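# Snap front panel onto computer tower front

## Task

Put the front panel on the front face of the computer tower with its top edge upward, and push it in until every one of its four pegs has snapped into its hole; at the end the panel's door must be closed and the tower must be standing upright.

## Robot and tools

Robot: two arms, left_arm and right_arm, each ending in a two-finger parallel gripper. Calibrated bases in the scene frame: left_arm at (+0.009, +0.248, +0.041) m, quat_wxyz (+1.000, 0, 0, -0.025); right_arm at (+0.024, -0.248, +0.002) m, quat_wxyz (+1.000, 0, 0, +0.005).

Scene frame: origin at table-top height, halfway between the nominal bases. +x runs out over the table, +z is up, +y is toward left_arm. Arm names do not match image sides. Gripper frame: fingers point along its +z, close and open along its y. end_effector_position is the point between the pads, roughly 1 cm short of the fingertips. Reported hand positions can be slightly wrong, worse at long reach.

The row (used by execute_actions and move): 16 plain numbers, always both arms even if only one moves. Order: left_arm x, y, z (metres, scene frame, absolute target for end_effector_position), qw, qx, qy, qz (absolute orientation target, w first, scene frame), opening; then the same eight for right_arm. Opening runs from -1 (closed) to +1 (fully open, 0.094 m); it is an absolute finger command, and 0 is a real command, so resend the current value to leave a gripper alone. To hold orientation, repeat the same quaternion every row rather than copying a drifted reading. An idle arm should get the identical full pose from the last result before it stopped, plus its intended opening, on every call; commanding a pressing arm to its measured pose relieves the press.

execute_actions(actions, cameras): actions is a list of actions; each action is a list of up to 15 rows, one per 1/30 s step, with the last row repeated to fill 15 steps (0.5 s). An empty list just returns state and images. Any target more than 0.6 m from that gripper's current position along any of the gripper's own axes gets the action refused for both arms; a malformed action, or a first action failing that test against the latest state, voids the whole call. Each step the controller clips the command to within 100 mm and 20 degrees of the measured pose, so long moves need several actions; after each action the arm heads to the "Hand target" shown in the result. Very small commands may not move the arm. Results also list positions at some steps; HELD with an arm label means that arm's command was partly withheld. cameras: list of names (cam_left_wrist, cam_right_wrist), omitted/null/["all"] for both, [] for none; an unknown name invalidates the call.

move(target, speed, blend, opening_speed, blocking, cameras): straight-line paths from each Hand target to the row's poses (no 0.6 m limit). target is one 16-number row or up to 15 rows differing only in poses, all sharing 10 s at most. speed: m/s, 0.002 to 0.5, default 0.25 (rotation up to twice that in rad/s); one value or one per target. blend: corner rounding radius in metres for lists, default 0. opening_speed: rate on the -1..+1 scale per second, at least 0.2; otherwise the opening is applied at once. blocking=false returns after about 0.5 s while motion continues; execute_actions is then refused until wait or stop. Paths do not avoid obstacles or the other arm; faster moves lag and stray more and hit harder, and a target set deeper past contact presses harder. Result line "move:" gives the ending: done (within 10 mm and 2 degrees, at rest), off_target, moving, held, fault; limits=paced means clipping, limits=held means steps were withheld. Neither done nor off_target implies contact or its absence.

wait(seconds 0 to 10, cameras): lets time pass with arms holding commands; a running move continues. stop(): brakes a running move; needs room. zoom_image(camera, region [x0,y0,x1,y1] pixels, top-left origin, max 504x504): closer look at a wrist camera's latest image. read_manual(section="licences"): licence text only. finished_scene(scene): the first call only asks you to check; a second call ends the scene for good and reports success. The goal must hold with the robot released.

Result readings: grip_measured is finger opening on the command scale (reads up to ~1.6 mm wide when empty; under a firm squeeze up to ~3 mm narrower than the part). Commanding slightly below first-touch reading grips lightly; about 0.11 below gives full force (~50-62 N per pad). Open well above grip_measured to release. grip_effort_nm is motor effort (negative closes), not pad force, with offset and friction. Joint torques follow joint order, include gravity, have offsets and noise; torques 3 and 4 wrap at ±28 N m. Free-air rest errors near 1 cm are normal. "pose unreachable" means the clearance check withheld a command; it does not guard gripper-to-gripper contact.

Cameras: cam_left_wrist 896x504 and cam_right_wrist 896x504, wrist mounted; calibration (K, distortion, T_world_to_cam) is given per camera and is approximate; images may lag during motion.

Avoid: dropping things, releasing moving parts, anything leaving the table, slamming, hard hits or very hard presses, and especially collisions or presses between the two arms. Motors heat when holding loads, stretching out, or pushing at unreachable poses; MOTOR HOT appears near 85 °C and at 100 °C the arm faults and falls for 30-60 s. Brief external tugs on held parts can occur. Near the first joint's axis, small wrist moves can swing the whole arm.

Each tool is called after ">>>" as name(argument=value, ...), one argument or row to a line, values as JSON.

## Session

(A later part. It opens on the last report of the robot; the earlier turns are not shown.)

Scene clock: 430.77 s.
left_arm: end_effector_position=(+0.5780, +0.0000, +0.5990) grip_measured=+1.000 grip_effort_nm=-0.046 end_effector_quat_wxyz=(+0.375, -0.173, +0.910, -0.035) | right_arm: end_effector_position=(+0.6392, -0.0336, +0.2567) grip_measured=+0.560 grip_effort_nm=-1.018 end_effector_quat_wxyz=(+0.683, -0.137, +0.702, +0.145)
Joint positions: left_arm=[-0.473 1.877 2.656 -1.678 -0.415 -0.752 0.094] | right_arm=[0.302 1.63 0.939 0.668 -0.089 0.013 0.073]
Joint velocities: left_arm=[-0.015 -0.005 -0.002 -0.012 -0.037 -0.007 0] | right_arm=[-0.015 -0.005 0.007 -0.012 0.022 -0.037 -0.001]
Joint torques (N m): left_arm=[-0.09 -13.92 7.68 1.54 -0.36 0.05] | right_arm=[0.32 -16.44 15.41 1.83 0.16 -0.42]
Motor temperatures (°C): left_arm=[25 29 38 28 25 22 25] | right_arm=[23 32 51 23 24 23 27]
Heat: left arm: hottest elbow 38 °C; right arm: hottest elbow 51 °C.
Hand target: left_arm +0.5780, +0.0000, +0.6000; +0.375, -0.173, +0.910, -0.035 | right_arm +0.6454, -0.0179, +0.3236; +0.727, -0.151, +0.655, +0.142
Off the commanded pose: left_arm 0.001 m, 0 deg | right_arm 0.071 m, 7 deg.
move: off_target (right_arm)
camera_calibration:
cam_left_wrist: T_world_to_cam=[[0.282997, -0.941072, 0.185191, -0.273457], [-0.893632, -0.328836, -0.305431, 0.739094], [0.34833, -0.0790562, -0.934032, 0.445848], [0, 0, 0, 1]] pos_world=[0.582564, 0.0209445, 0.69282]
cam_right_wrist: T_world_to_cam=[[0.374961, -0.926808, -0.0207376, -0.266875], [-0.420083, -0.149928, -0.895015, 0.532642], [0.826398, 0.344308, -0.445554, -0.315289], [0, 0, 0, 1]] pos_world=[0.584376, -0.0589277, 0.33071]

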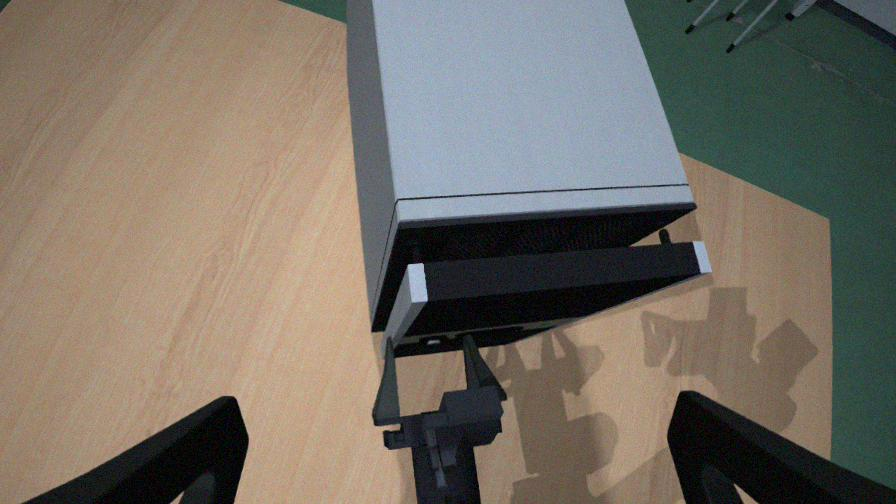

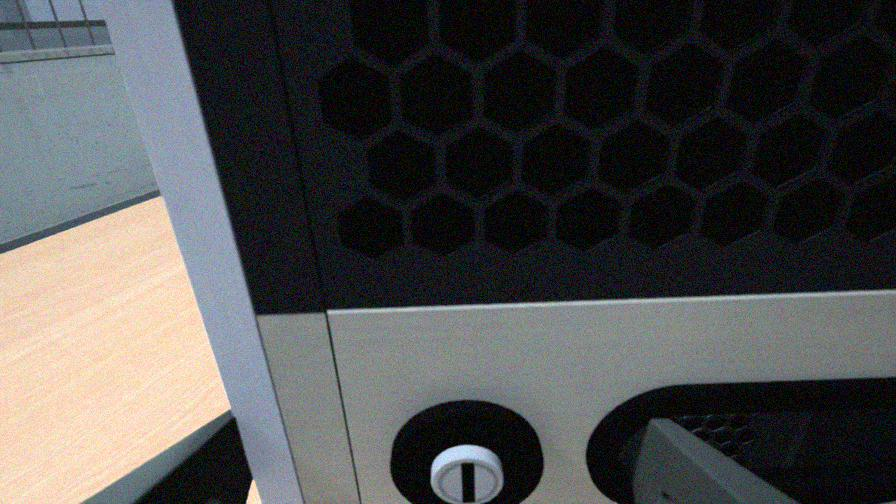

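>>> move(
  target=[
    [0.54,0.22,0.58,0.400,0.4435,0.768,-0.231,1,0.649,-0.0115,0.339,0.727,-0.153,0.656,0.142,0.3],
  ],
  speed=0.2,
)

>>> zoom_image(
  camera="cam_left_wrist",
  region=[380, 0, 540, 170],
)

>>> zoom_image(
  camera="cam_left_wrist",
  region=[380, 180, 540, 350],
)

Scene clock: 445.17 s.
left_arm: end_effector_position=(+0.5296, +0.2205, +0.5737) grip_measured=+1.000 grip_effort_nm=-0.037 end_effector_quat_wxyz=(+0.400, +0.435, +0.771, -0.240) | right_arm: end_effector_position=(+0.6366, -0.0283, +0.2605) grip_measured=+0.559 grip_effort_nm=-1.013 end_effector_quat_wxyz=(+0.677, -0.141, +0.708, +0.143)
Joint positions: left_arm=[0.26 1.596 2.118 -1.678 0.905 1.034 0.094] | right_arm=[0.313 1.613 0.945 0.624 -0.08 0.009 0.073]
Joint velocities: left_arm=[-0.005 -0.005 -0.002 -0.027 -0.095 0.022 0] | right_arm=[-0.015 -0.015 0.012 0.002 -0.066 0.022 -0.001]
Joint torques (N m): left_arm=[0.21 -9.58 11.06 0.96 0.68 0.15] | right_arm=[0.38 -16.97 16.23 1.85 0.19 -0.38]
Motor temperatures (°C): left_arm=[25 29 37 28 25 22 25] | right_arm=[23 32 49 23 24 23 27]
Heat: left arm: hottest elbow 37 °C; right arm: hottest elbow 49 °C.
Hand target: left_arm +0.5369, +0.2234, +0.5790; +0.405, +0.440, +0.766, -0.234 | right_arm +0.6424, -0.0143, +0.3381; +0.726, -0.151, +0.655, +0.142
Off the commanded pose: left_arm 0.012 m, 1 deg | right_arm 0.081 m, 8 deg.
joint sent to its limit (left arm) — joint 4 (wrist pitch), lower limit. The joint targets are off in position, not in orientation.
move: off_target (left_arm, right_arm)
camera_calibration:
cam_left_wrist: T_world_to_cam=[[-0.864163, -0.503073, 0.0118292, 0.562921], [-0.438569, 0.741417, -0.507896, 0.399771], [0.246739, -0.444093, -0.861337, 0.549072], [0, 0, 0, 1]] pos_world=[0.526305, 0.230633, 0.669319]
cam_right_wrist: T_world_to_cam=[[0.376561, -0.926233, -0.0171455, -0.262871], [-0.434533, -0.160254, -0.886284, 0.542414], [0.818158, 0.34119, -0.462824, -0.303549], [0, 0, 0, 1]] pos_world=[0.583035, -0.0529878, 0.335736]

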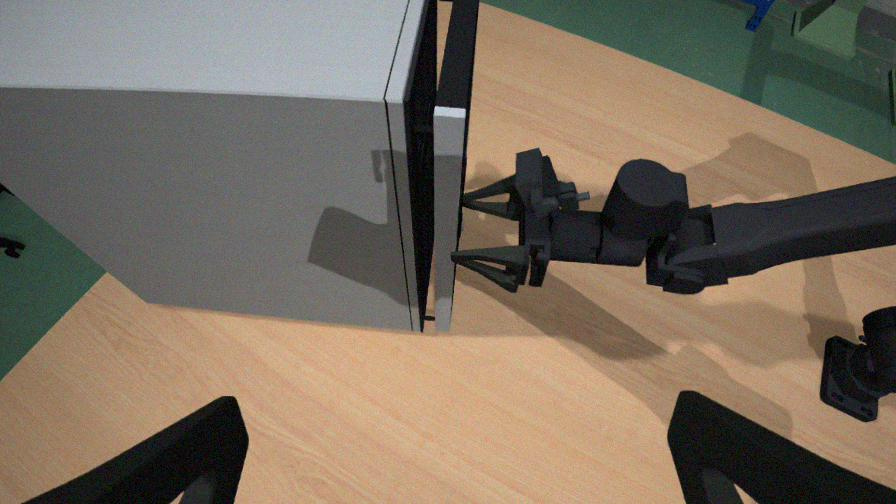

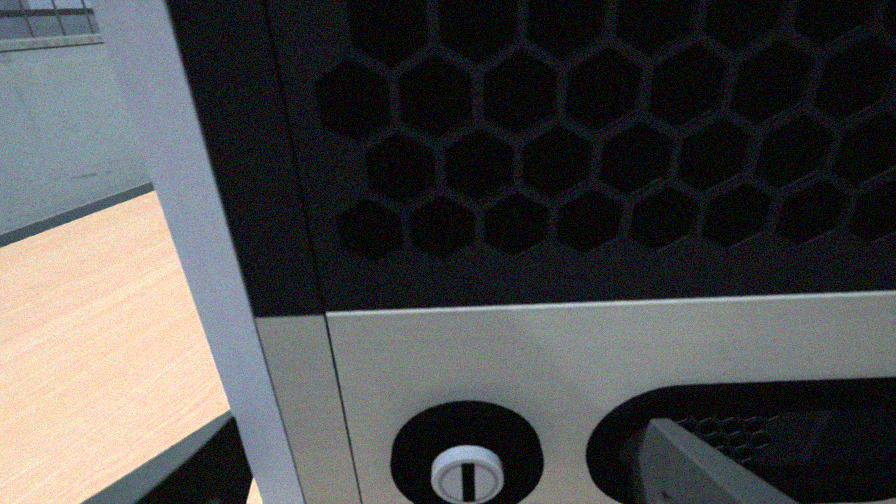

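Scaled by 2.965 from the camera's 896x504 image, which has a finer 1280x720 frame.

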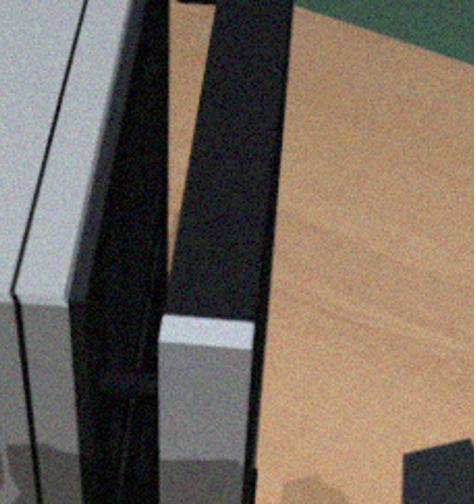

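Scaled by 2.965 from the camera's 896x504 image, which has a finer 1280x720 frame.

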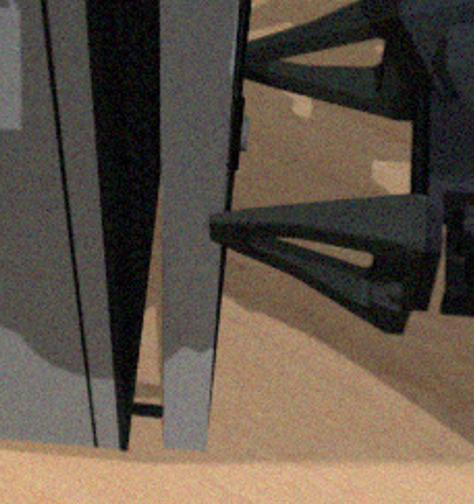

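>>> move(
  target=[
    [0.578,0.0,0.60,0.375,-0.173,0.910,-0.035,1,0.650,-0.0105,0.35,0.728,-0.153,0.655,0.142,0.3],
  ],
  speed=0.2,
)

>>> zoom_image(
  camera="cam_left_wrist",
  region=[360, 180, 730, 380],
)

Scene clock: 467.53 s.
left_arm: end_effector_position=(+0.5747, +0.0008, +0.6017) grip_measured=+1.000 grip_effort_nm=-0.046 end_effector_quat_wxyz=(+0.378, -0.164, +0.911, -0.029) | right_arm: end_effector_position=(+0.6353, -0.0244, +0.2710) grip_measured=+0.559 grip_effort_nm=-1.018 end_effector_quat_wxyz=(+0.677, -0.143, +0.707, +0.143)
Joint positions: left_arm=[-0.477 1.868 2.648 -1.678 -0.425 -0.732 0.094] | right_arm=[0.32 1.596 0.956 0.598 -0.078 0.005 0.073]
Joint velocities: left_arm=[-0.015 0.015 0.017 0.007 0.051 0.125 0] | right_arm=[0.005 -0.005 -0.027 0.002 0.022 -0.022 0]
Joint torques (N m): left_arm=[-0.15 -12.22 9.63 1.33 -0.4 -0.08] | right_arm=[-0.15 -16.5 17.03 1.96 0.11 -0.37]
Motor temperatures (°C): left_arm=[25 29 38 28 25 22 25] | right_arm=[23 34 49 23 24 23 27]
Heat: left arm: hottest elbow 38 °C; right arm: hottest elbow 49 °C.
Hand target: left_arm +0.5805, -0.0031, +0.6001; +0.379, -0.170, +0.909, -0.032 | right_arm +0.6429, -0.0134, +0.3491; +0.727, -0.151, +0.654, +0.142
Off the commanded pose: left_arm 0.004 m, 1 deg | right_arm 0.081 m, 8 deg.
joint sent to its limit (left arm) — joint 4 (wrist pitch), lower limit. The joint targets are off in position, not in orientation.
move: off_target (right_arm)
camera_calibration:
cam_left_wrist: T_world_to_cam=[[0.270508, -0.947993, 0.167736, -0.254544], [-0.896559, -0.311539, -0.314841, 0.744596], [0.350723, -0.0652186, -0.934205, 0.448291], [0, 0, 0, 1]] pos_world=[0.579205, 0.0199012, 0.695921]
cam_right_wrist: T_world_to_cam=[[0.381339, -0.924337, -0.0134959, -0.262537], [-0.430557, -0.164671, -0.887414, 0.549474], [0.818047, 0.344217, -0.460775, -0.299396], [0, 0, 0, 1]] pos_world=[0.581616, -0.0491333, 0.346114]

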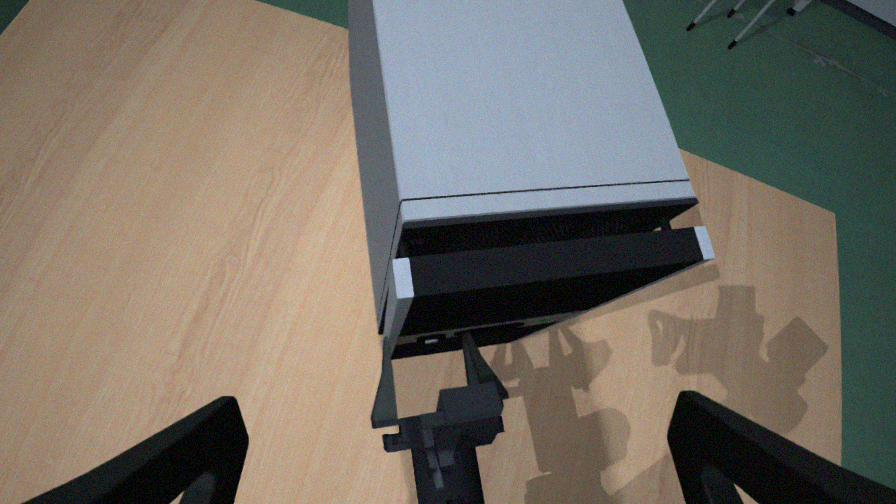

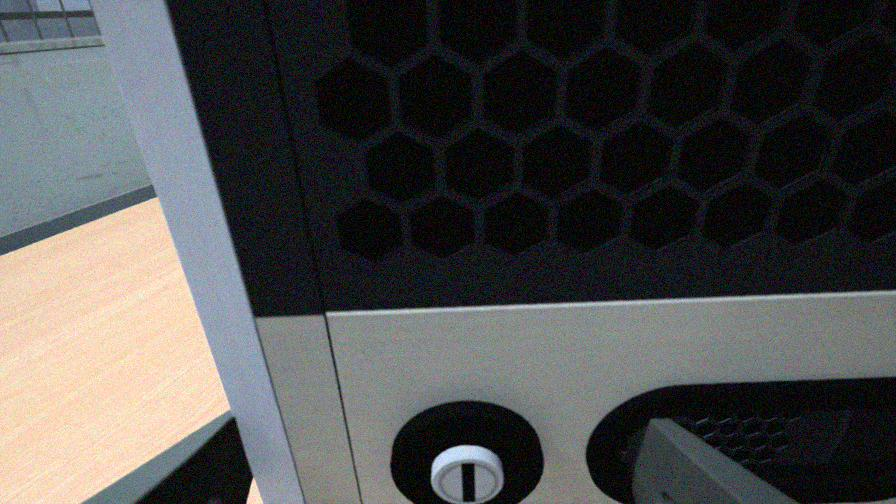

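Scaled by 1.362 from the camera's 896x504 image, which has a finer 1280x720 frame.

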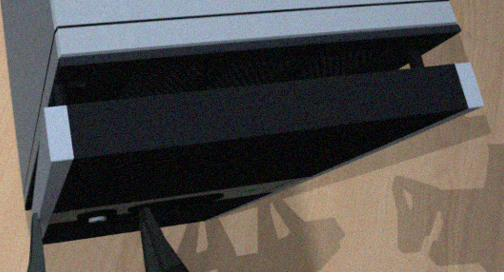

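>>> move(
  target=[
    [0.50,0.25,0.58,0.400,0.4435,0.768,-0.231,1,0.650,-0.0105,0.35,0.728,-0.153,0.655,0.142,0.3],
    [0.49,0.375,0.2,0.708,0.291,0.451,-0.457,1,0.650,-0.0105,0.35,0.728,-0.153,0.655,0.142,0.3],
  ],
  speed=0.25,
)

>>> zoom_image(
  camera="cam_left_wrist",
  region=[340, 0, 600, 200],
)

>>> zoom_image(
  camera="cam_left_wrist",
  region=[340, 300, 600, 500],
)

Scene clock: 499.10 s.
left_arm: end_effector_position=(+0.4754, +0.3705, +0.2064) grip_measured=+1.000 grip_effort_nm=-0.061 end_effector_quat_wxyz=(+0.616, +0.305, +0.641, -0.341) | right_arm: end_effector_position=(+0.6351, -0.0244, +0.2713) grip_measured=+0.559 grip_effort_nm=-1.013 end_effector_quat_wxyz=(+0.677, -0.143, +0.707, +0.143)
Joint positions: left_arm=[0.672 1.796 1.099 -1.08 1.562 1.715 0.094] | right_arm=[0.32 1.595 0.956 0.596 -0.078 0.005 0.073]
Joint velocities: left_arm=[-0.005 0.005 -0.002 -0.022 -0.022 0.007 0] | right_arm=[-0.005 -0.015 -0.012 -0.017 -0.11 0.007 -0.001]
Joint torques (N m): left_arm=[0.09 -11.28 6.53 0.7 0.89 0.15] | right_arm=[-0.21 -16.5 17.03 1.99 0.13 -0.34]
Motor temperatures (°C): left_arm=[25 29 36 27 25 22 25] | right_arm=[23 33 49 23 24 23 27]
Heat: left arm: hottest elbow 36 °C; right arm: hottest elbow 49 °C.
Hand target: left_arm +0.4775, +0.3738, +0.2005; +0.618, +0.306, +0.640, -0.338 | right_arm +0.6428, -0.0133, +0.3492; +0.727, -0.151, +0.654, +0.142
Off the commanded pose: left_arm 0.017 m, 28 deg; orientation clipped | right_arm 0.081 m, 8 deg.
joint sent to its limit (left arm) — joint 5 (wrist yaw), upper limit. The joint targets are off in position and orientation.
move: off_target (left_arm, right_arm); limits=paced
camera_calibration:
cam_left_wrist: T_world_to_cam=[[-0.810937, -0.582941, 0.0506137, 0.592129], [-0.288912, 0.323682, -0.900977, 0.24305], [0.508834, -0.745258, -0.430904, 0.210817], [0, 0, 0, 1]] pos_world=[0.443128, 0.423619, 0.279854]
cam_right_wrist: T_world_to_cam=[[0.38133, -0.92434, -0.0135419, -0.262505], [-0.431197, -0.164891, -0.887063, 0.549921], [0.817715, 0.344103, -0.46145, -0.29873], [0, 0, 0, 1]] pos_world=[0.581501, -0.0491727, 0.346411]

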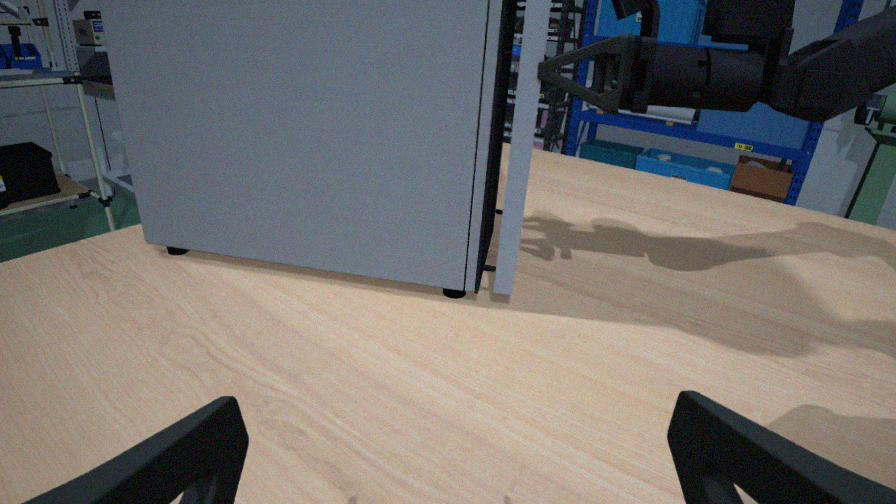

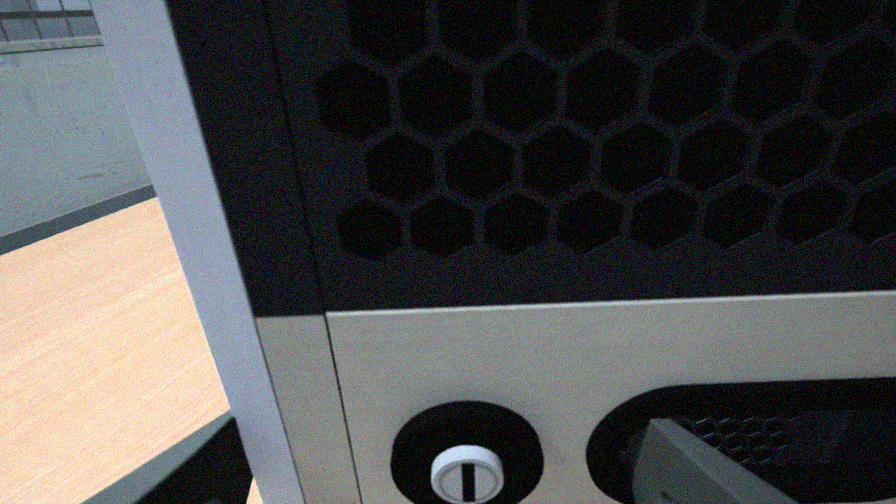

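Scaled by 1.938 from the camera's 896x504 image, which has a finer 1280x720 frame.

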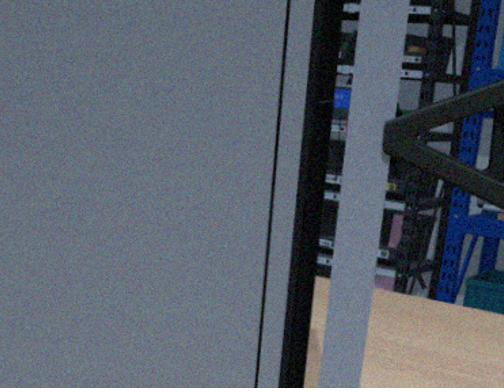

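Scaled by 1.938 from the camera's 896x504 image, which has a finer 1280x720 frame.

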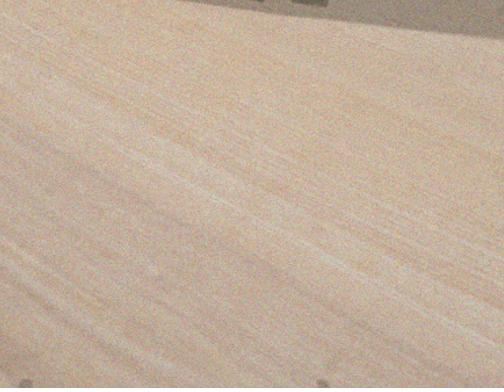

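>>> move(
  target=[0.54,0.22,0.58,0.400,0.4435,0.768,-0.231,1,0.652,-0.022,0.339,0.728,-0.153,0.655,0.142,0.3],
  speed=0.12,
  cameras=["cam_left_wrist"],
)

>>> move(
  target=[0.578,0,0.60,0.375,-0.173,0.910,-0.035,1,0.652,-0.022,0.339,0.728,-0.153,0.655,0.142,0.3],
  speed=0.12,
  cameras=["cam_left_wrist"],
)

Scene clock: 536.63 s.
left_arm: end_effector_position=(+0.5433, +0.2251, +0.5721) grip_measured=+1.000 grip_effort_nm=-0.051 end_effector_quat_wxyz=(+0.401, +0.439, +0.770, -0.231) | right_arm: end_effector_position=(+0.6346, -0.0235, +0.2721) grip_measured=+0.559 grip_effort_nm=-1.023 end_effector_quat_wxyz=(+0.677, -0.147, +0.706, +0.147)
Joint positions: left_arm=[0.26 1.633 2.162 -1.678 0.892 1.042 0.094] | right_arm=[0.318 1.594 0.956 0.597 -0.09 0.005 0.073]
Joint velocities: left_arm=[-0.024 0.015 -0.022 0.012 -0.007 0.007 0] | right_arm=[-0.005 -0.015 -0.007 0.002 0.007 -0.022 0]
Joint torques (N m): left_arm=[-0.09 -10.4 11.04 0.84 0.53 0] | right_arm=[-2.26 -15.33 15.62 3.21 -0.32 -0.32]
Motor temperatures (°C): left_arm=[25 29 34 27 26 22 24] | right_arm=[23 35 50 23 24 23 28]
Heat: left arm: hottest elbow 34 °C; right arm: hottest elbow 50 °C.
Hand target: left_arm +0.5493, +0.2244, +0.5784; +0.404, +0.442, +0.768, -0.227 | right_arm +0.6464, -0.0239, +0.3384; +0.727, -0.151, +0.655, +0.141
Off the commanded pose: left_arm 0.010 m, 1 deg | right_arm 0.069 m, 8 deg.
joint sent to its limit (left arm) — joint 4 (wrist pitch), lower limit. The joint targets are off in position, not in orientation.
move: off_target (right_arm)
camera_calibration:
cam_left_wrist: T_world_to_cam=[[-0.863754, -0.503874, -0.00637907, 0.587462], [-0.433506, 0.749462, -0.500379, 0.392747], [0.256909, -0.429439, -0.865783, 0.540064], [0, 0, 0, 1]] pos_world=[0.538933, 0.233582, 0.667848]
Images, in order (width x height): cam_left_wrist 896x504.

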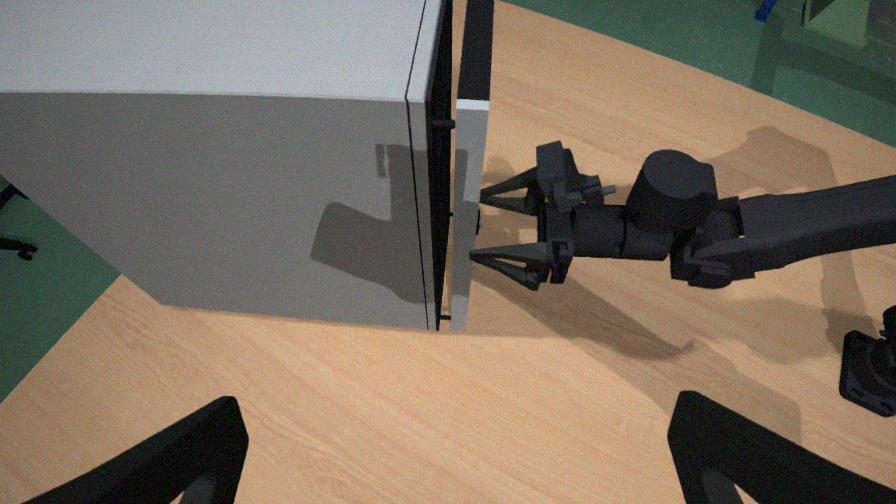

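Scene clock: 543.17 s.
left_arm: end_effector_position=(+0.5759, +0.0015, +0.6008) grip_measured=+1.000 grip_effort_nm=-0.061 end_effector_quat_wxyz=(+0.377, -0.165, +0.911, -0.028) | right_arm: end_effector_position=(+0.6346, -0.0235, +0.2724) grip_measured=+0.559 grip_effort_nm=-1.013 end_effector_quat_wxyz=(+0.678, -0.147, +0.705, +0.147)
Joint positions: left_arm=[-0.475 1.87 2.649 -1.678 -0.425 -0.732 0.094] | right_arm=[0.318 1.594 0.956 0.599 -0.09 0.005 0.073]
Joint velocities: left_arm=[-0.005 0.005 -0.017 0.002 0.037 0.022 0] | right_arm=[-0.005 -0.015 0.007 -0.007 0.022 0.037 -0.001]
Joint torques (N m): left_arm=[-0.09 -12.34 9.74 1.21 -0.42 -0.11] | right_arm=[-2.2 -15.09 15.65 3.19 -0.26 -0.34]
Motor temperatures (°C): left_arm=[25 29 35 27 25 22 24] | right_arm=[23 35 49 23 24 23 28]
Heat: left arm: hottest elbow 35 °C; right arm: hottest elbow 49 °C.
Hand target: left_arm +0.5806, -0.0033, +0.6001; +0.379, -0.169, +0.909, -0.032 | right_arm +0.6465, -0.0238, +0.3383; +0.727, -0.151, +0.655, +0.141
Off the commanded pose: left_arm 0.003 m, 1 deg | right_arm 0.069 m, 8 deg.
joint sent to its limit (left arm) — joint 4 (wrist pitch), lower limit. The joint targets are off in position, not in orientation.
move: off_target (right_arm)
camera_calibration:
cam_left_wrist: T_world_to_cam=[[0.272536, -0.947603, 0.166652, -0.254561], [-0.896379, -0.313008, -0.313897, 0.744867], [0.349613, -0.0638353, -0.934717, 0.44797], [0, 0, 0, 1]] pos_world=[0.580444, 0.0205229, 0.69496]
Images, in order (width x height): cam_left_wrist 896x504.

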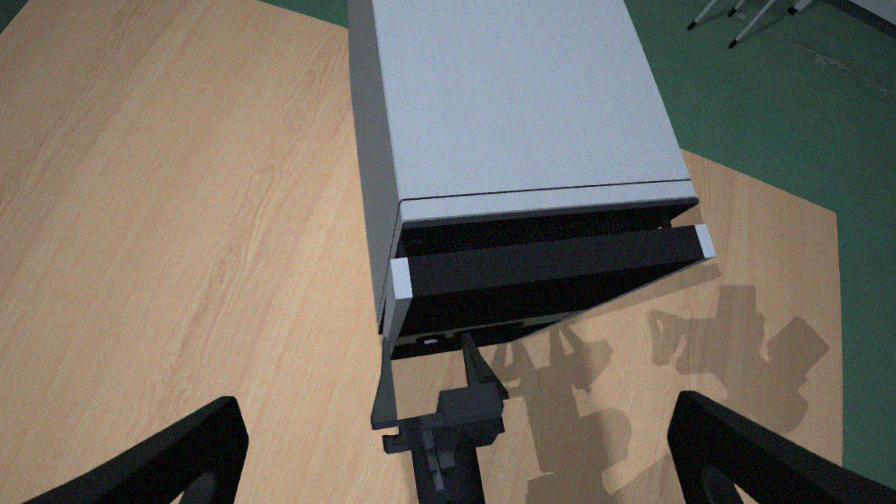

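>>> move(
  target=[0.578,0,0.60,0.375,-0.173,0.910,-0.035,1,0.655,-0.033,0.333,0.726,-0.144,0.657,0.150,0.3],
  speed=0.03,
  cameras=["cam_left_wrist"],
)

Scene clock: 556.50 s.
left_arm: end_effector_position=(+0.5755, +0.0006, +0.6004) grip_measured=+1.000 grip_effort_nm=-0.056 end_effector_quat_wxyz=(+0.376, -0.167, +0.911, -0.032) | right_arm: end_effector_position=(+0.6375, -0.0321, +0.2758) grip_measured=+0.558 grip_effort_nm=-1.018 end_effector_quat_wxyz=(+0.682, -0.146, +0.701, +0.150)
Joint positions: left_arm=[-0.475 1.87 2.649 -1.678 -0.418 -0.739 0.094] | right_arm=[0.299 1.594 0.956 0.613 -0.112 0.008 0.073]
Joint velocities: left_arm=[-0.015 -0.005 -0.007 -0.007 -0.037 -0.051 0] | right_arm=[-0.005 -0.005 -0.007 -0.002 -0.022 -0.037 0]
Joint torques (N m): left_arm=[0.5 -13.63 7.94 1.57 -0.2 -0.08] | right_arm=[-2.14 -14.62 15.13 3.12 -0.27 -0.13]
Motor temperatures (°C): left_arm=[25 29 35 27 25 22 24] | right_arm=[23 35 49 23 24 23 28]
Heat: left arm: hottest elbow 35 °C; right arm: hottest elbow 49 °C.
Hand target: left_arm +0.5780, +0.0001, +0.5999; +0.375, -0.173, +0.910, -0.035 | right_arm +0.6504, -0.0343, +0.3326; +0.725, -0.143, +0.657, +0.150
Off the commanded pose: left_arm 0.003 m, 1 deg | right_arm 0.060 m, 7 deg.
move: off_target (right_arm)
camera_calibration:
cam_left_wrist: T_world_to_cam=[[0.273718, -0.945932, 0.174041, -0.260408], [-0.896822, -0.316396, -0.309198, 0.741614], [0.347546, -0.0714513, -0.934937, 0.448979], [0, 0, 0, 1]] pos_world=[0.580333, 0.0203952, 0.694394]
Images, in order (width x height): cam_left_wrist 896x504.

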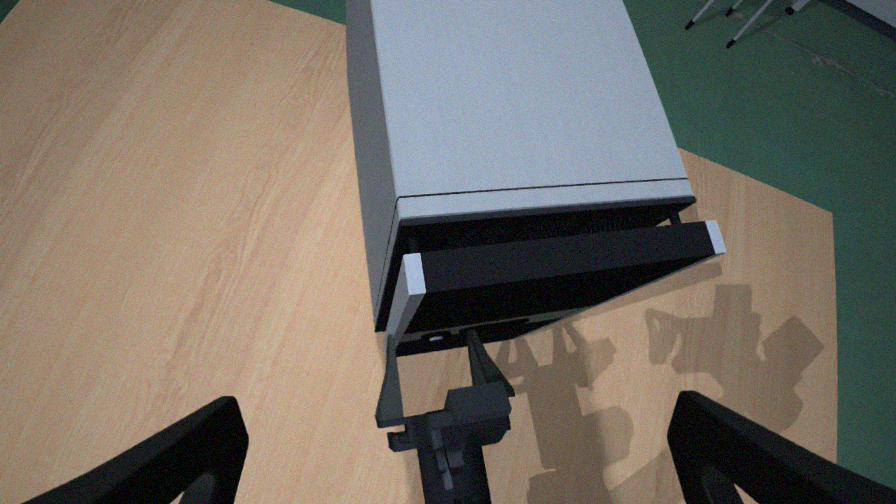

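>>> move(
  target=[0.578,0,0.60,0.375,-0.173,0.910,-0.035,1,0.655,-0.033,0.310,0.726,-0.144,0.657,0.150,0.3],
  speed=0.03,
  cameras=["cam_left_wrist"],
)

>>> zoom_image(
  camera="cam_left_wrist",
  region=[340, 160, 760, 396],
)

>>> move(
  target=[0.54,0.22,0.58,0.400,0.4435,0.768,-0.231,1,0.655,-0.033,0.310,0.726,-0.144,0.657,0.150,0.3],
  speed=0.12,
  cameras=["cam_left_wrist"],
)

>>> zoom_image(
  camera="cam_left_wrist",
  region=[360, 60, 560, 350],
)

>>> move(
  target=[
    [0.50,0.27,0.50,0.48,0.42,0.72,-0.28,1,0.655,-0.033,0.310,0.726,-0.144,0.657,0.150,0.3],
    [0.53,0.30,0.33,0.557,0.383,0.663,-0.3215,1,0.655,-0.033,0.310,0.726,-0.144,0.657,0.150,0.3],
  ],
  speed=0.12,
  cameras=["cam_left_wrist"],
)

Scene clock: 573.93 s.
left_arm: end_effector_position=(+0.5755, +0.0006, +0.6004) grip_measured=+1.000 grip_effort_nm=-0.051 end_effector_quat_wxyz=(+0.376, -0.167, +0.911, -0.032) | right_arm: end_effector_position=(+0.6396, -0.0315, +0.2782) grip_measured=+0.558 grip_effort_nm=-1.018 end_effector_quat_wxyz=(+0.695, -0.144, +0.687, +0.153)
Joint positions: left_arm=[-0.475 1.87 2.649 -1.678 -0.418 -0.739 0.094] | right_arm=[0.298 1.611 0.955 0.67 -0.113 0.012 0.073]
Joint velocities: left_arm=[-0.015 0.005 -0.012 0.012 0.066 -0.007 0] | right_arm=[-0.005 -0.015 -0.012 0.002 0.037 -0.022 0.001]
Joint torques (N m): left_arm=[0.21 -13.86 7.92 1.58 -0.21 -0.05] | right_arm=[-2.55 -12.86 13.35 3.07 -0.21 -0.14]
Motor temperatures (°C): left_arm=[25 30 35 27 25 22 24] | right_arm=[23 34 50 23 24 23 28]
Heat: left arm: hottest elbow 35 °C; right arm: hottest elbow 50 °C.
Hand target: left_arm +0.5780, +0.0001, +0.5999; +0.375, -0.173, +0.910, -0.035 | right_arm +0.6530, -0.0337, +0.3098; +0.725, -0.143, +0.657, +0.150
Off the commanded pose: left_arm 0.003 m, 1 deg | right_arm 0.035 m, 5 deg.
move: off_target (right_arm)
camera_calibration:
cam_left_wrist: T_world_to_cam=[[0.273971, -0.945812, 0.174299, -0.260709], [-0.896728, -0.316723, -0.309137, 0.741523], [0.347589, -0.0716043, -0.934909, 0.448937], [0, 0, 0, 1]] pos_world=[0.580325, 0.0204215, 0.694388]
Images, in order (width x height): cam_left_wrist 896x504.

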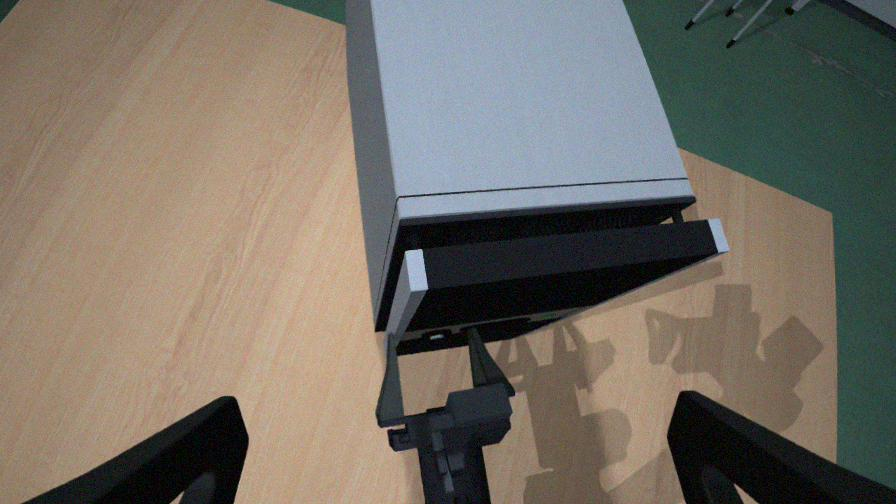

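Scaled by 1.200 from the camera's 896x504 image, which has a finer 1280x720 frame.

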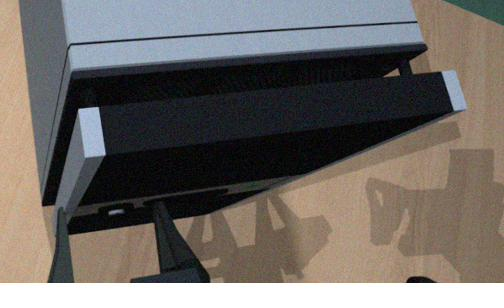

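Scene clock: 580.53 s.
left_arm: end_effector_position=(+0.5303, +0.2202, +0.5727) grip_measured=+1.000 grip_effort_nm=-0.066 end_effector_quat_wxyz=(+0.399, +0.435, +0.771, -0.241) | right_arm: end_effector_position=(+0.6395, -0.0316, +0.2781) grip_measured=+0.558 grip_effort_nm=-1.023 end_effector_quat_wxyz=(+0.696, -0.144, +0.687, +0.153)
Joint positions: left_arm=[0.259 1.598 2.118 -1.678 0.905 1.034 0.094] | right_arm=[0.298 1.611 0.954 0.672 -0.113 0.012 0.073]
Joint velocities: left_arm=[-0.005 -0.005 0.012 -0.002 -0.022 -0.066 0] | right_arm=[-0.005 0.005 -0.012 -0.002 -0.022 -0.022 0]
Joint torques (N m): left_arm=[0.38 -9.64 10.99 0.91 0.74 0.17] | right_arm=[-2.37 -13.45 13.5 3.11 -0.21 -0.17]
Motor temperatures (°C): left_arm=[25 30 35 27 25 22 24] | right_arm=[23 34 51 23 24 23 28]
Heat: left arm: hottest elbow 35 °C; right arm: hottest elbow 51 °C.
Hand target: left_arm +0.5369, +0.2233, +0.5789; +0.405, +0.440, +0.766, -0.234 | right_arm +0.6529, -0.0337, +0.3099; +0.725, -0.143, +0.657, +0.150
Off the commanded pose: left_arm 0.012 m, 2 deg | right_arm 0.036 m, 5 deg.
joint sent to its limit (left arm) — joint 4 (wrist pitch), lower limit. The joint targets are off in position, not in orientation.
move: off_target (left_arm, right_arm)
camera_calibration:
cam_left_wrist: T_world_to_cam=[[-0.864637, -0.502216, 0.0135326, 0.562452], [-0.438817, 0.741823, -0.507087, 0.39947], [0.244628, -0.444384, -0.861789, 0.549328], [0, 0, 0, 1]] pos_world=[0.52723, 0.230249, 0.668359]
Images, in order (width x height): cam_left_wrist 896x504.

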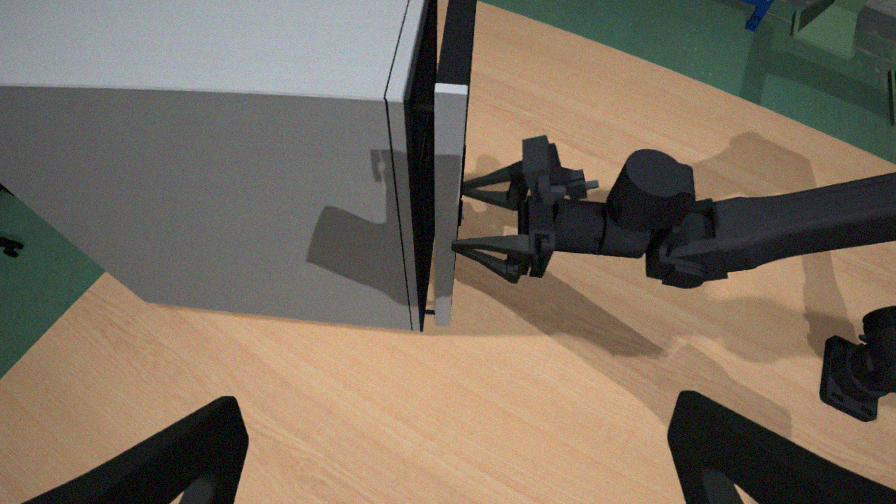

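Scaled by 1.738 from the camera's 896x504 image, which has a finer 1280x720 frame.

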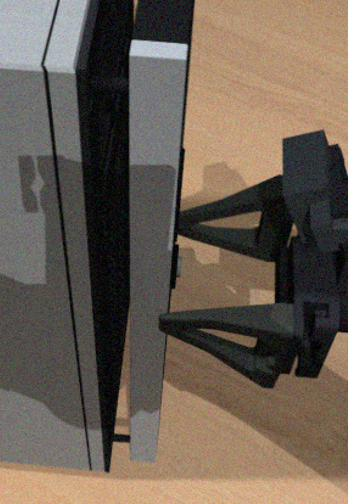

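Scene clock: 584.17 s.
left_arm: end_effector_position=(+0.5223, +0.2947, +0.3325) grip_measured=+1.000 grip_effort_nm=-0.061 end_effector_quat_wxyz=(+0.558, +0.386, +0.661, -0.320) | right_arm: end_effector_position=(+0.6395, -0.0316, +0.2781) grip_measured=+0.558 grip_effort_nm=-1.009 end_effector_quat_wxyz=(+0.696, -0.144, +0.687, +0.153)
Joint positions: left_arm=[0.474 1.529 1.194 -0.732 1.373 1.068 0.094] | right_arm=[0.298 1.611 0.954 0.672 -0.113 0.012 0.073]
Joint velocities: left_arm=[-0.005 -0.024 -0.012 0.002 -0.022 -0.007 0] | right_arm=[0.005 -0.015 -0.007 -0.012 0.022 -0.037 0]
Joint torques (N m): left_arm=[0.15 -10.75 8.35 1.63 0.78 -0.05] | right_arm=[-1.79 -13.45 13.42 3.25 -0.21 -0.19]
Motor temperatures (°C): left_arm=[25 30 35 27 25 22 24] | right_arm=[23 33 51 23 24 23 28]
Heat: left arm: hottest elbow 35 °C; right arm: hottest elbow 51 °C.
Hand target: left_arm +0.5238, +0.2983, +0.3296; +0.558, +0.381, +0.663, -0.321 | right_arm +0.6529, -0.0337, +0.3098; +0.725, -0.143, +0.657, +0.150
Off the commanded pose: left_arm 0.010 m, 1 deg | right_arm 0.036 m, 5 deg.
move: off_target (right_arm)
camera_calibration:
cam_left_wrist: T_world_to_cam=[[-0.867743, -0.496613, -0.0199495, 0.607284], [-0.270298, 0.50522, -0.819568, 0.30441], [0.417087, -0.705782, -0.572634, 0.268203], [0, 0, 0, 1]] pos_world=[0.497384, 0.337084, 0.415182]
Images, in order (width x height): cam_left_wrist 896x504.

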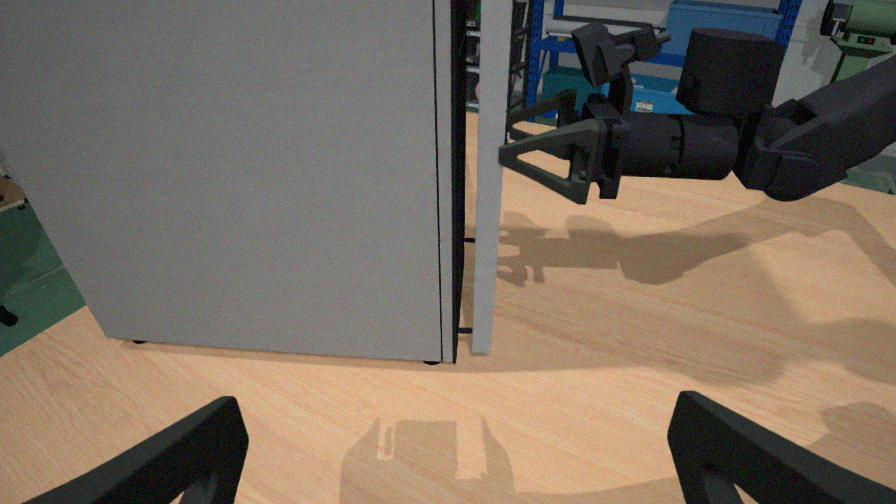

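>>> move(
  target=[0.53,0.30,0.33,0.557,0.383,0.663,-0.3215,1,0.650,-0.033,0.290,0.7,-0.145,0.682,0.153,0.3],
  speed=0.02,
  cameras=["cam_left_wrist"],
)

>>> zoom_image(
  camera="cam_left_wrist",
  region=[400, 0, 540, 370],
)

Scene clock: 598.90 s.
left_arm: end_effector_position=(+0.5222, +0.2947, +0.3323) grip_measured=+1.000 grip_effort_nm=-0.061 end_effector_quat_wxyz=(+0.558, +0.386, +0.661, -0.320) | right_arm: end_effector_position=(+0.6391, -0.0316, +0.2746) grip_measured=+0.558 grip_effort_nm=-1.018 end_effector_quat_wxyz=(+0.690, -0.145, +0.692, +0.153)
Joint positions: left_arm=[0.474 1.529 1.193 -0.732 1.373 1.067 0.094] | right_arm=[0.297 1.61 0.954 0.655 -0.116 0.012 0.073]
Joint velocities: left_arm=[0.005 0.005 0.002 -0.007 0.11 -0.051 0] | right_arm=[-0.005 0.005 -0.022 -0.002 0.051 0.007 0]
Joint torques (N m): left_arm=[0.21 -9.35 9.89 1.06 0.71 0.02] | right_arm=[-2.61 -13.39 12.15 1.52 -0.31 -0.08]
Motor temperatures (°C): left_arm=[25 29 35 27 25 22 24] | right_arm=[23 32 52 23 24 23 28]
Heat: left arm: hottest elbow 35 °C; right arm: hottest elbow 52 °C.
Hand target: left_arm +0.5296, +0.3000, +0.3298; +0.557, +0.383, +0.663, -0.321 | right_arm +0.6493, -0.0331, +0.2899; +0.700, -0.145, +0.682, +0.153
Off the commanded pose: left_arm 0.010 m, 0 deg | right_arm 0.019 m, 2 deg.
move: off_target (right_arm)
camera_calibration:
cam_left_wrist: T_world_to_cam=[[-0.867697, -0.496737, -0.0188183, 0.606834], [-0.271183, 0.504749, -0.819566, 0.304878], [0.416607, -0.706032, -0.572676, 0.268458], [0, 0, 0, 1]] pos_world=[0.497384, 0.33709, 0.415027]
Images, in order (width x height): cam_left_wrist 896x504.

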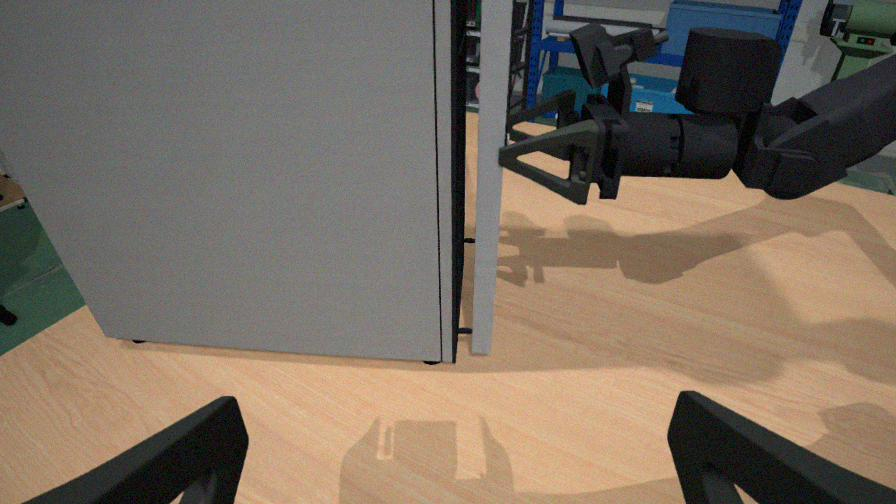

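Scaled by 1.362 from the camera's 896x504 image, which has a finer 1280x720 frame.

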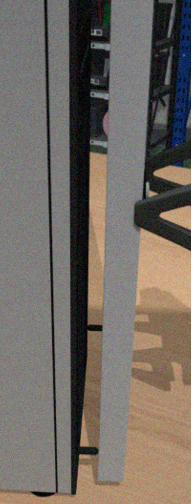

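>>> move(
  target=[0.53,0.30,0.33,0.557,0.383,0.663,-0.3215,1,0.650,-0.033,0.270,0.697,-0.145,0.685,0.153,0.3],
  speed=0.02,
  cameras=["cam_left_wrist"],
)

>>> zoom_image(
  camera="cam_left_wrist",
  region=[400, 0, 540, 370],
)

Scene clock: 611.67 s.
left_arm: end_effector_position=(+0.5222, +0.2947, +0.3323) grip_measured=+1.000 grip_effort_nm=-0.061 end_effector_quat_wxyz=(+0.558, +0.386, +0.661, -0.320) | right_arm: end_effector_position=(+0.6408, -0.0325, +0.2638) grip_measured=+0.558 grip_effort_nm=-1.013 end_effector_quat_wxyz=(+0.688, -0.146, +0.694, +0.154)
Joint positions: left_arm=[0.474 1.529 1.193 -0.732 1.373 1.067 0.094] | right_arm=[0.294 1.63 0.948 0.676 -0.122 0.012 0.073]
Joint velocities: left_arm=[-0.015 0.005 -0.007 0.002 0.007 -0.007 0] | right_arm=[0.005 -0.015 -0.012 -0.002 -0.051 -0.037 0]
Joint torques (N m): left_arm=[-0.09 -9.41 9.99 1.1 0.7 0.01] | right_arm=[-1.67 -12.98 10.93 2.21 -0.11 -0.06]
Motor temperatures (°C): left_arm=[25 29 36 27 25 22 24] | right_arm=[23 33 51 23 24 23 28]
Heat: left arm: hottest elbow 36 °C; right arm: hottest elbow 51 °C.
Hand target: left_arm +0.5296, +0.3000, +0.3298; +0.557, +0.383, +0.663, -0.321 | right_arm +0.6497, -0.0332, +0.2702; +0.697, -0.145, +0.685, +0.153
Off the commanded pose: left_arm 0.010 m, 0 deg | right_arm 0.011 m, 1 deg.
move: off_target (right_arm)
camera_calibration:
cam_left_wrist: T_world_to_cam=[[-0.867697, -0.496737, -0.0188183, 0.606834], [-0.271183, 0.504749, -0.819566, 0.304878], [0.416607, -0.706032, -0.572676, 0.268458], [0, 0, 0, 1]] pos_world=[0.497384, 0.33709, 0.415027]
Images, in order (width x height): cam_left_wrist 896x504.

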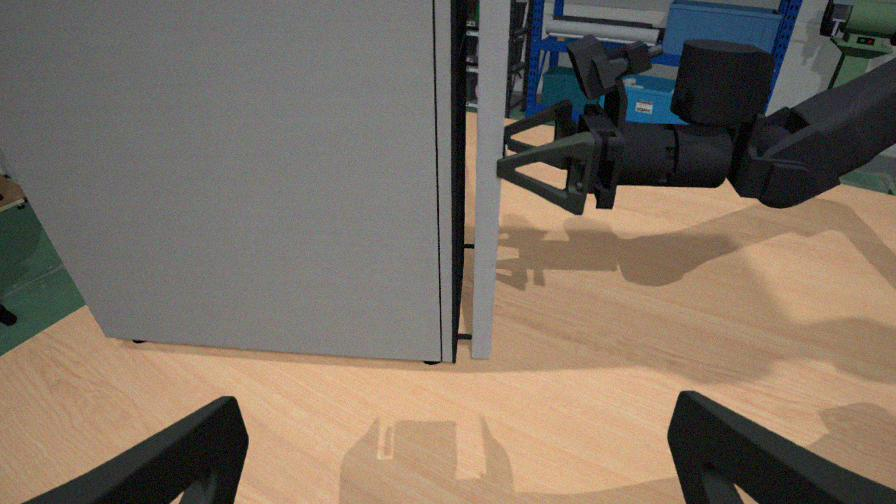

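Scaled by 1.362 from the camera's 896x504 image, which has a finer 1280x720 frame.

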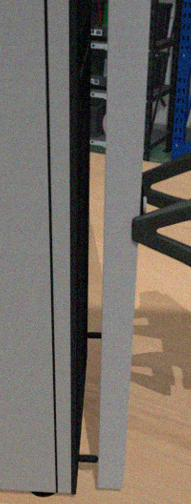

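>>> move(
  target=[0.54,0.22,0.58,0.400,0.4435,0.768,-0.231,1,0.650,-0.033,0.265,0.697,-0.145,0.685,0.153,0.3],
  speed=0.12,
  cameras=["cam_left_wrist"],
)

>>> zoom_image(
  camera="cam_left_wrist",
  region=[360, 60, 560, 350],
)

>>> move(
  target=[0.578,0,0.60,0.375,-0.173,0.910,-0.035,1,0.650,-0.033,0.265,0.697,-0.145,0.685,0.153,0.3],
  speed=0.12,
  cameras=["cam_left_wrist"],
)

>>> zoom_image(
  camera="cam_left_wrist",
  region=[340, 160, 760, 396],
)

Scene clock: 623.53 s.
left_arm: end_effector_position=(+0.5398, +0.2226, +0.5739) grip_measured=+1.000 grip_effort_nm=-0.061 end_effector_quat_wxyz=(+0.401, +0.440, +0.769, -0.231) | right_arm: end_effector_position=(+0.6408, -0.0324, +0.2636) grip_measured=+0.558 grip_effort_nm=-1.013 end_effector_quat_wxyz=(+0.690, -0.146, +0.692, +0.154)
Joint positions: left_arm=[0.257 1.624 2.155 -1.678 0.893 1.042 0.094] | right_arm=[0.294 1.633 0.946 0.687 -0.122 0.012 0.073]
Joint velocities: left_arm=[-0.015 0.015 -0.022 -0.012 0.022 0.037 0] | right_arm=[-0.015 0.005 -0.007 -0.007 -0.051 -0.051 0]
Joint torques (N m): left_arm=[-0.44 -9.99 11 0.92 0.53 -0.01] | right_arm=[-2.55 -11.99 10.47 2.37 -0.12 -0.08]
Motor temperatures (°C): left_arm=[25 29 36 27 25 22 24] | right_arm=[23 32 50 23 24 23 28]
Heat: left arm: hottest elbow 36 °C; right arm: hottest elbow 50 °C.
Hand target: left_arm +0.5459, +0.2217, +0.5799; +0.404, +0.443, +0.767, -0.228 | right_arm +0.6498, -0.0330, +0.2649; +0.697, -0.145, +0.685, +0.153
Off the commanded pose: left_arm 0.007 m, 0 deg | right_arm 0.009 m, 1 deg.
joint sent to its limit (left arm) — joint 4 (wrist pitch), lower limit. The joint targets are off in position, not in orientation.
move: done
camera_calibration:
cam_left_wrist: T_world_to_cam=[[-0.865401, -0.501023, -0.00755293, 0.584118], [-0.43012, 0.750497, -0.501749, 0.392678], [0.257056, -0.430965, -0.864981, 0.5412], [0, 0, 0, 1]] pos_world=[0.535276, 0.231191, 0.669565]
Images, in order (width x height): cam_left_wrist 896x504.

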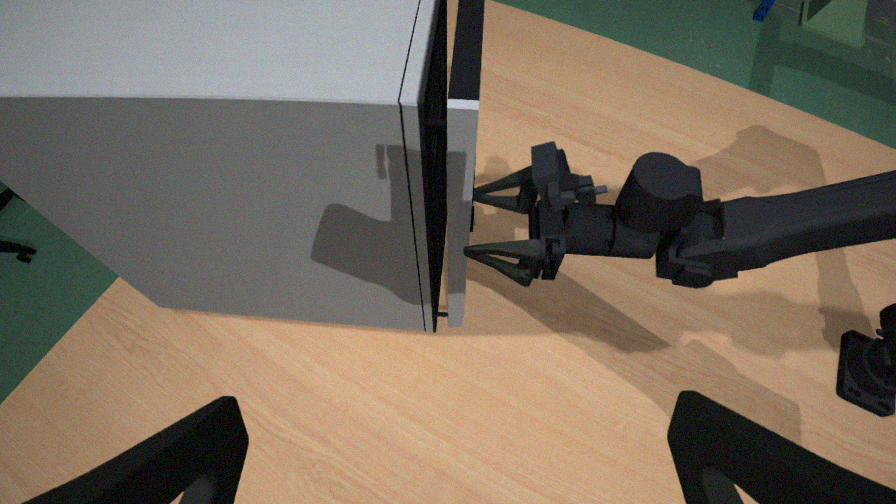

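Scaled by 1.738 from the camera's 896x504 image, which has a finer 1280x720 frame.

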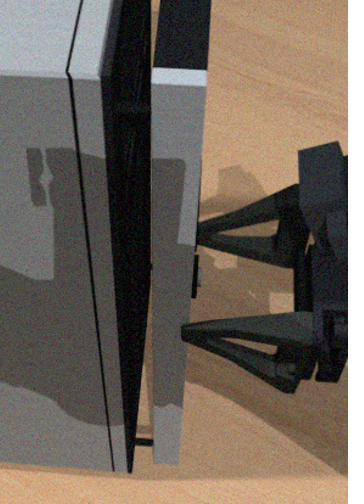

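Scene clock: 630.10 s.
left_arm: end_effector_position=(+0.5757, +0.0015, +0.6008) grip_measured=+1.000 grip_effort_nm=-0.056 end_effector_quat_wxyz=(+0.377, -0.165, +0.911, -0.028) | right_arm: end_effector_position=(+0.6407, -0.0324, +0.2636) grip_measured=+0.558 grip_effort_nm=-1.018 end_effector_quat_wxyz=(+0.690, -0.146, +0.692, +0.154)
Joint positions: left_arm=[-0.475 1.87 2.648 -1.678 -0.424 -0.732 0.094] | right_arm=[0.294 1.633 0.946 0.688 -0.122 0.012 0.073]
Joint velocities: left_arm=[-0.024 -0.005 -0.022 0.002 -0.007 -0.022 0] | right_arm=[0.005 -0.005 -0.012 -0.002 0.007 -0.051 0]
Joint torques (N m): left_arm=[-0.44 -12.45 9.69 1.35 -0.42 -0.09] | right_arm=[-1.44 -12.16 10.65 2.33 -0.13 -0.05]
Motor temperatures (°C): left_arm=[25 29 36 27 25 22 24] | right_arm=[23 32 49 23 24 23 28]
Heat: left arm: hottest elbow 36 °C; right arm: hottest elbow 49 °C.
Hand target: left_arm +0.5804, -0.0033, +0.6002; +0.379, -0.169, +0.909, -0.032 | right_arm +0.6497, -0.0331, +0.2651; +0.697, -0.145, +0.685, +0.153
Off the commanded pose: left_arm 0.003 m, 1 deg | right_arm 0.009 m, 1 deg.
joint sent to its limit (left arm) — joint 4 (wrist pitch), lower limit. The joint targets are off in position, not in orientation.
move: done
camera_calibration:
cam_left_wrist: T_world_to_cam=[[0.272336, -0.947624, 0.166856, -0.254536], [-0.8965, -0.312877, -0.313682, 0.744709], [0.349458, -0.0641599, -0.934753, 0.44817], [0, 0, 0, 1]] pos_world=[0.580334, 0.0205514, 0.695]
Images, in order (width x height): cam_left_wrist 896x504.

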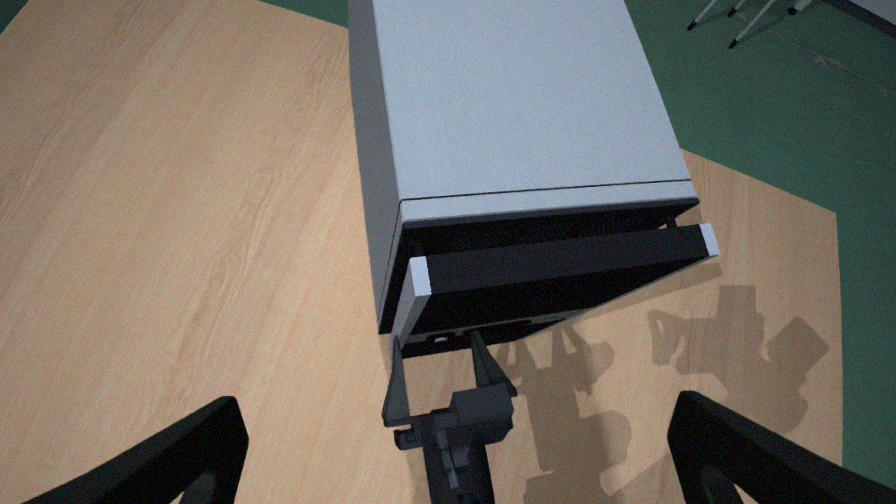

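Scaled by 1.200 from the camera's 896x504 image, which has a finer 1280x720 frame.

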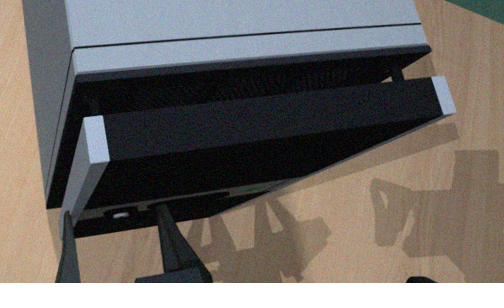

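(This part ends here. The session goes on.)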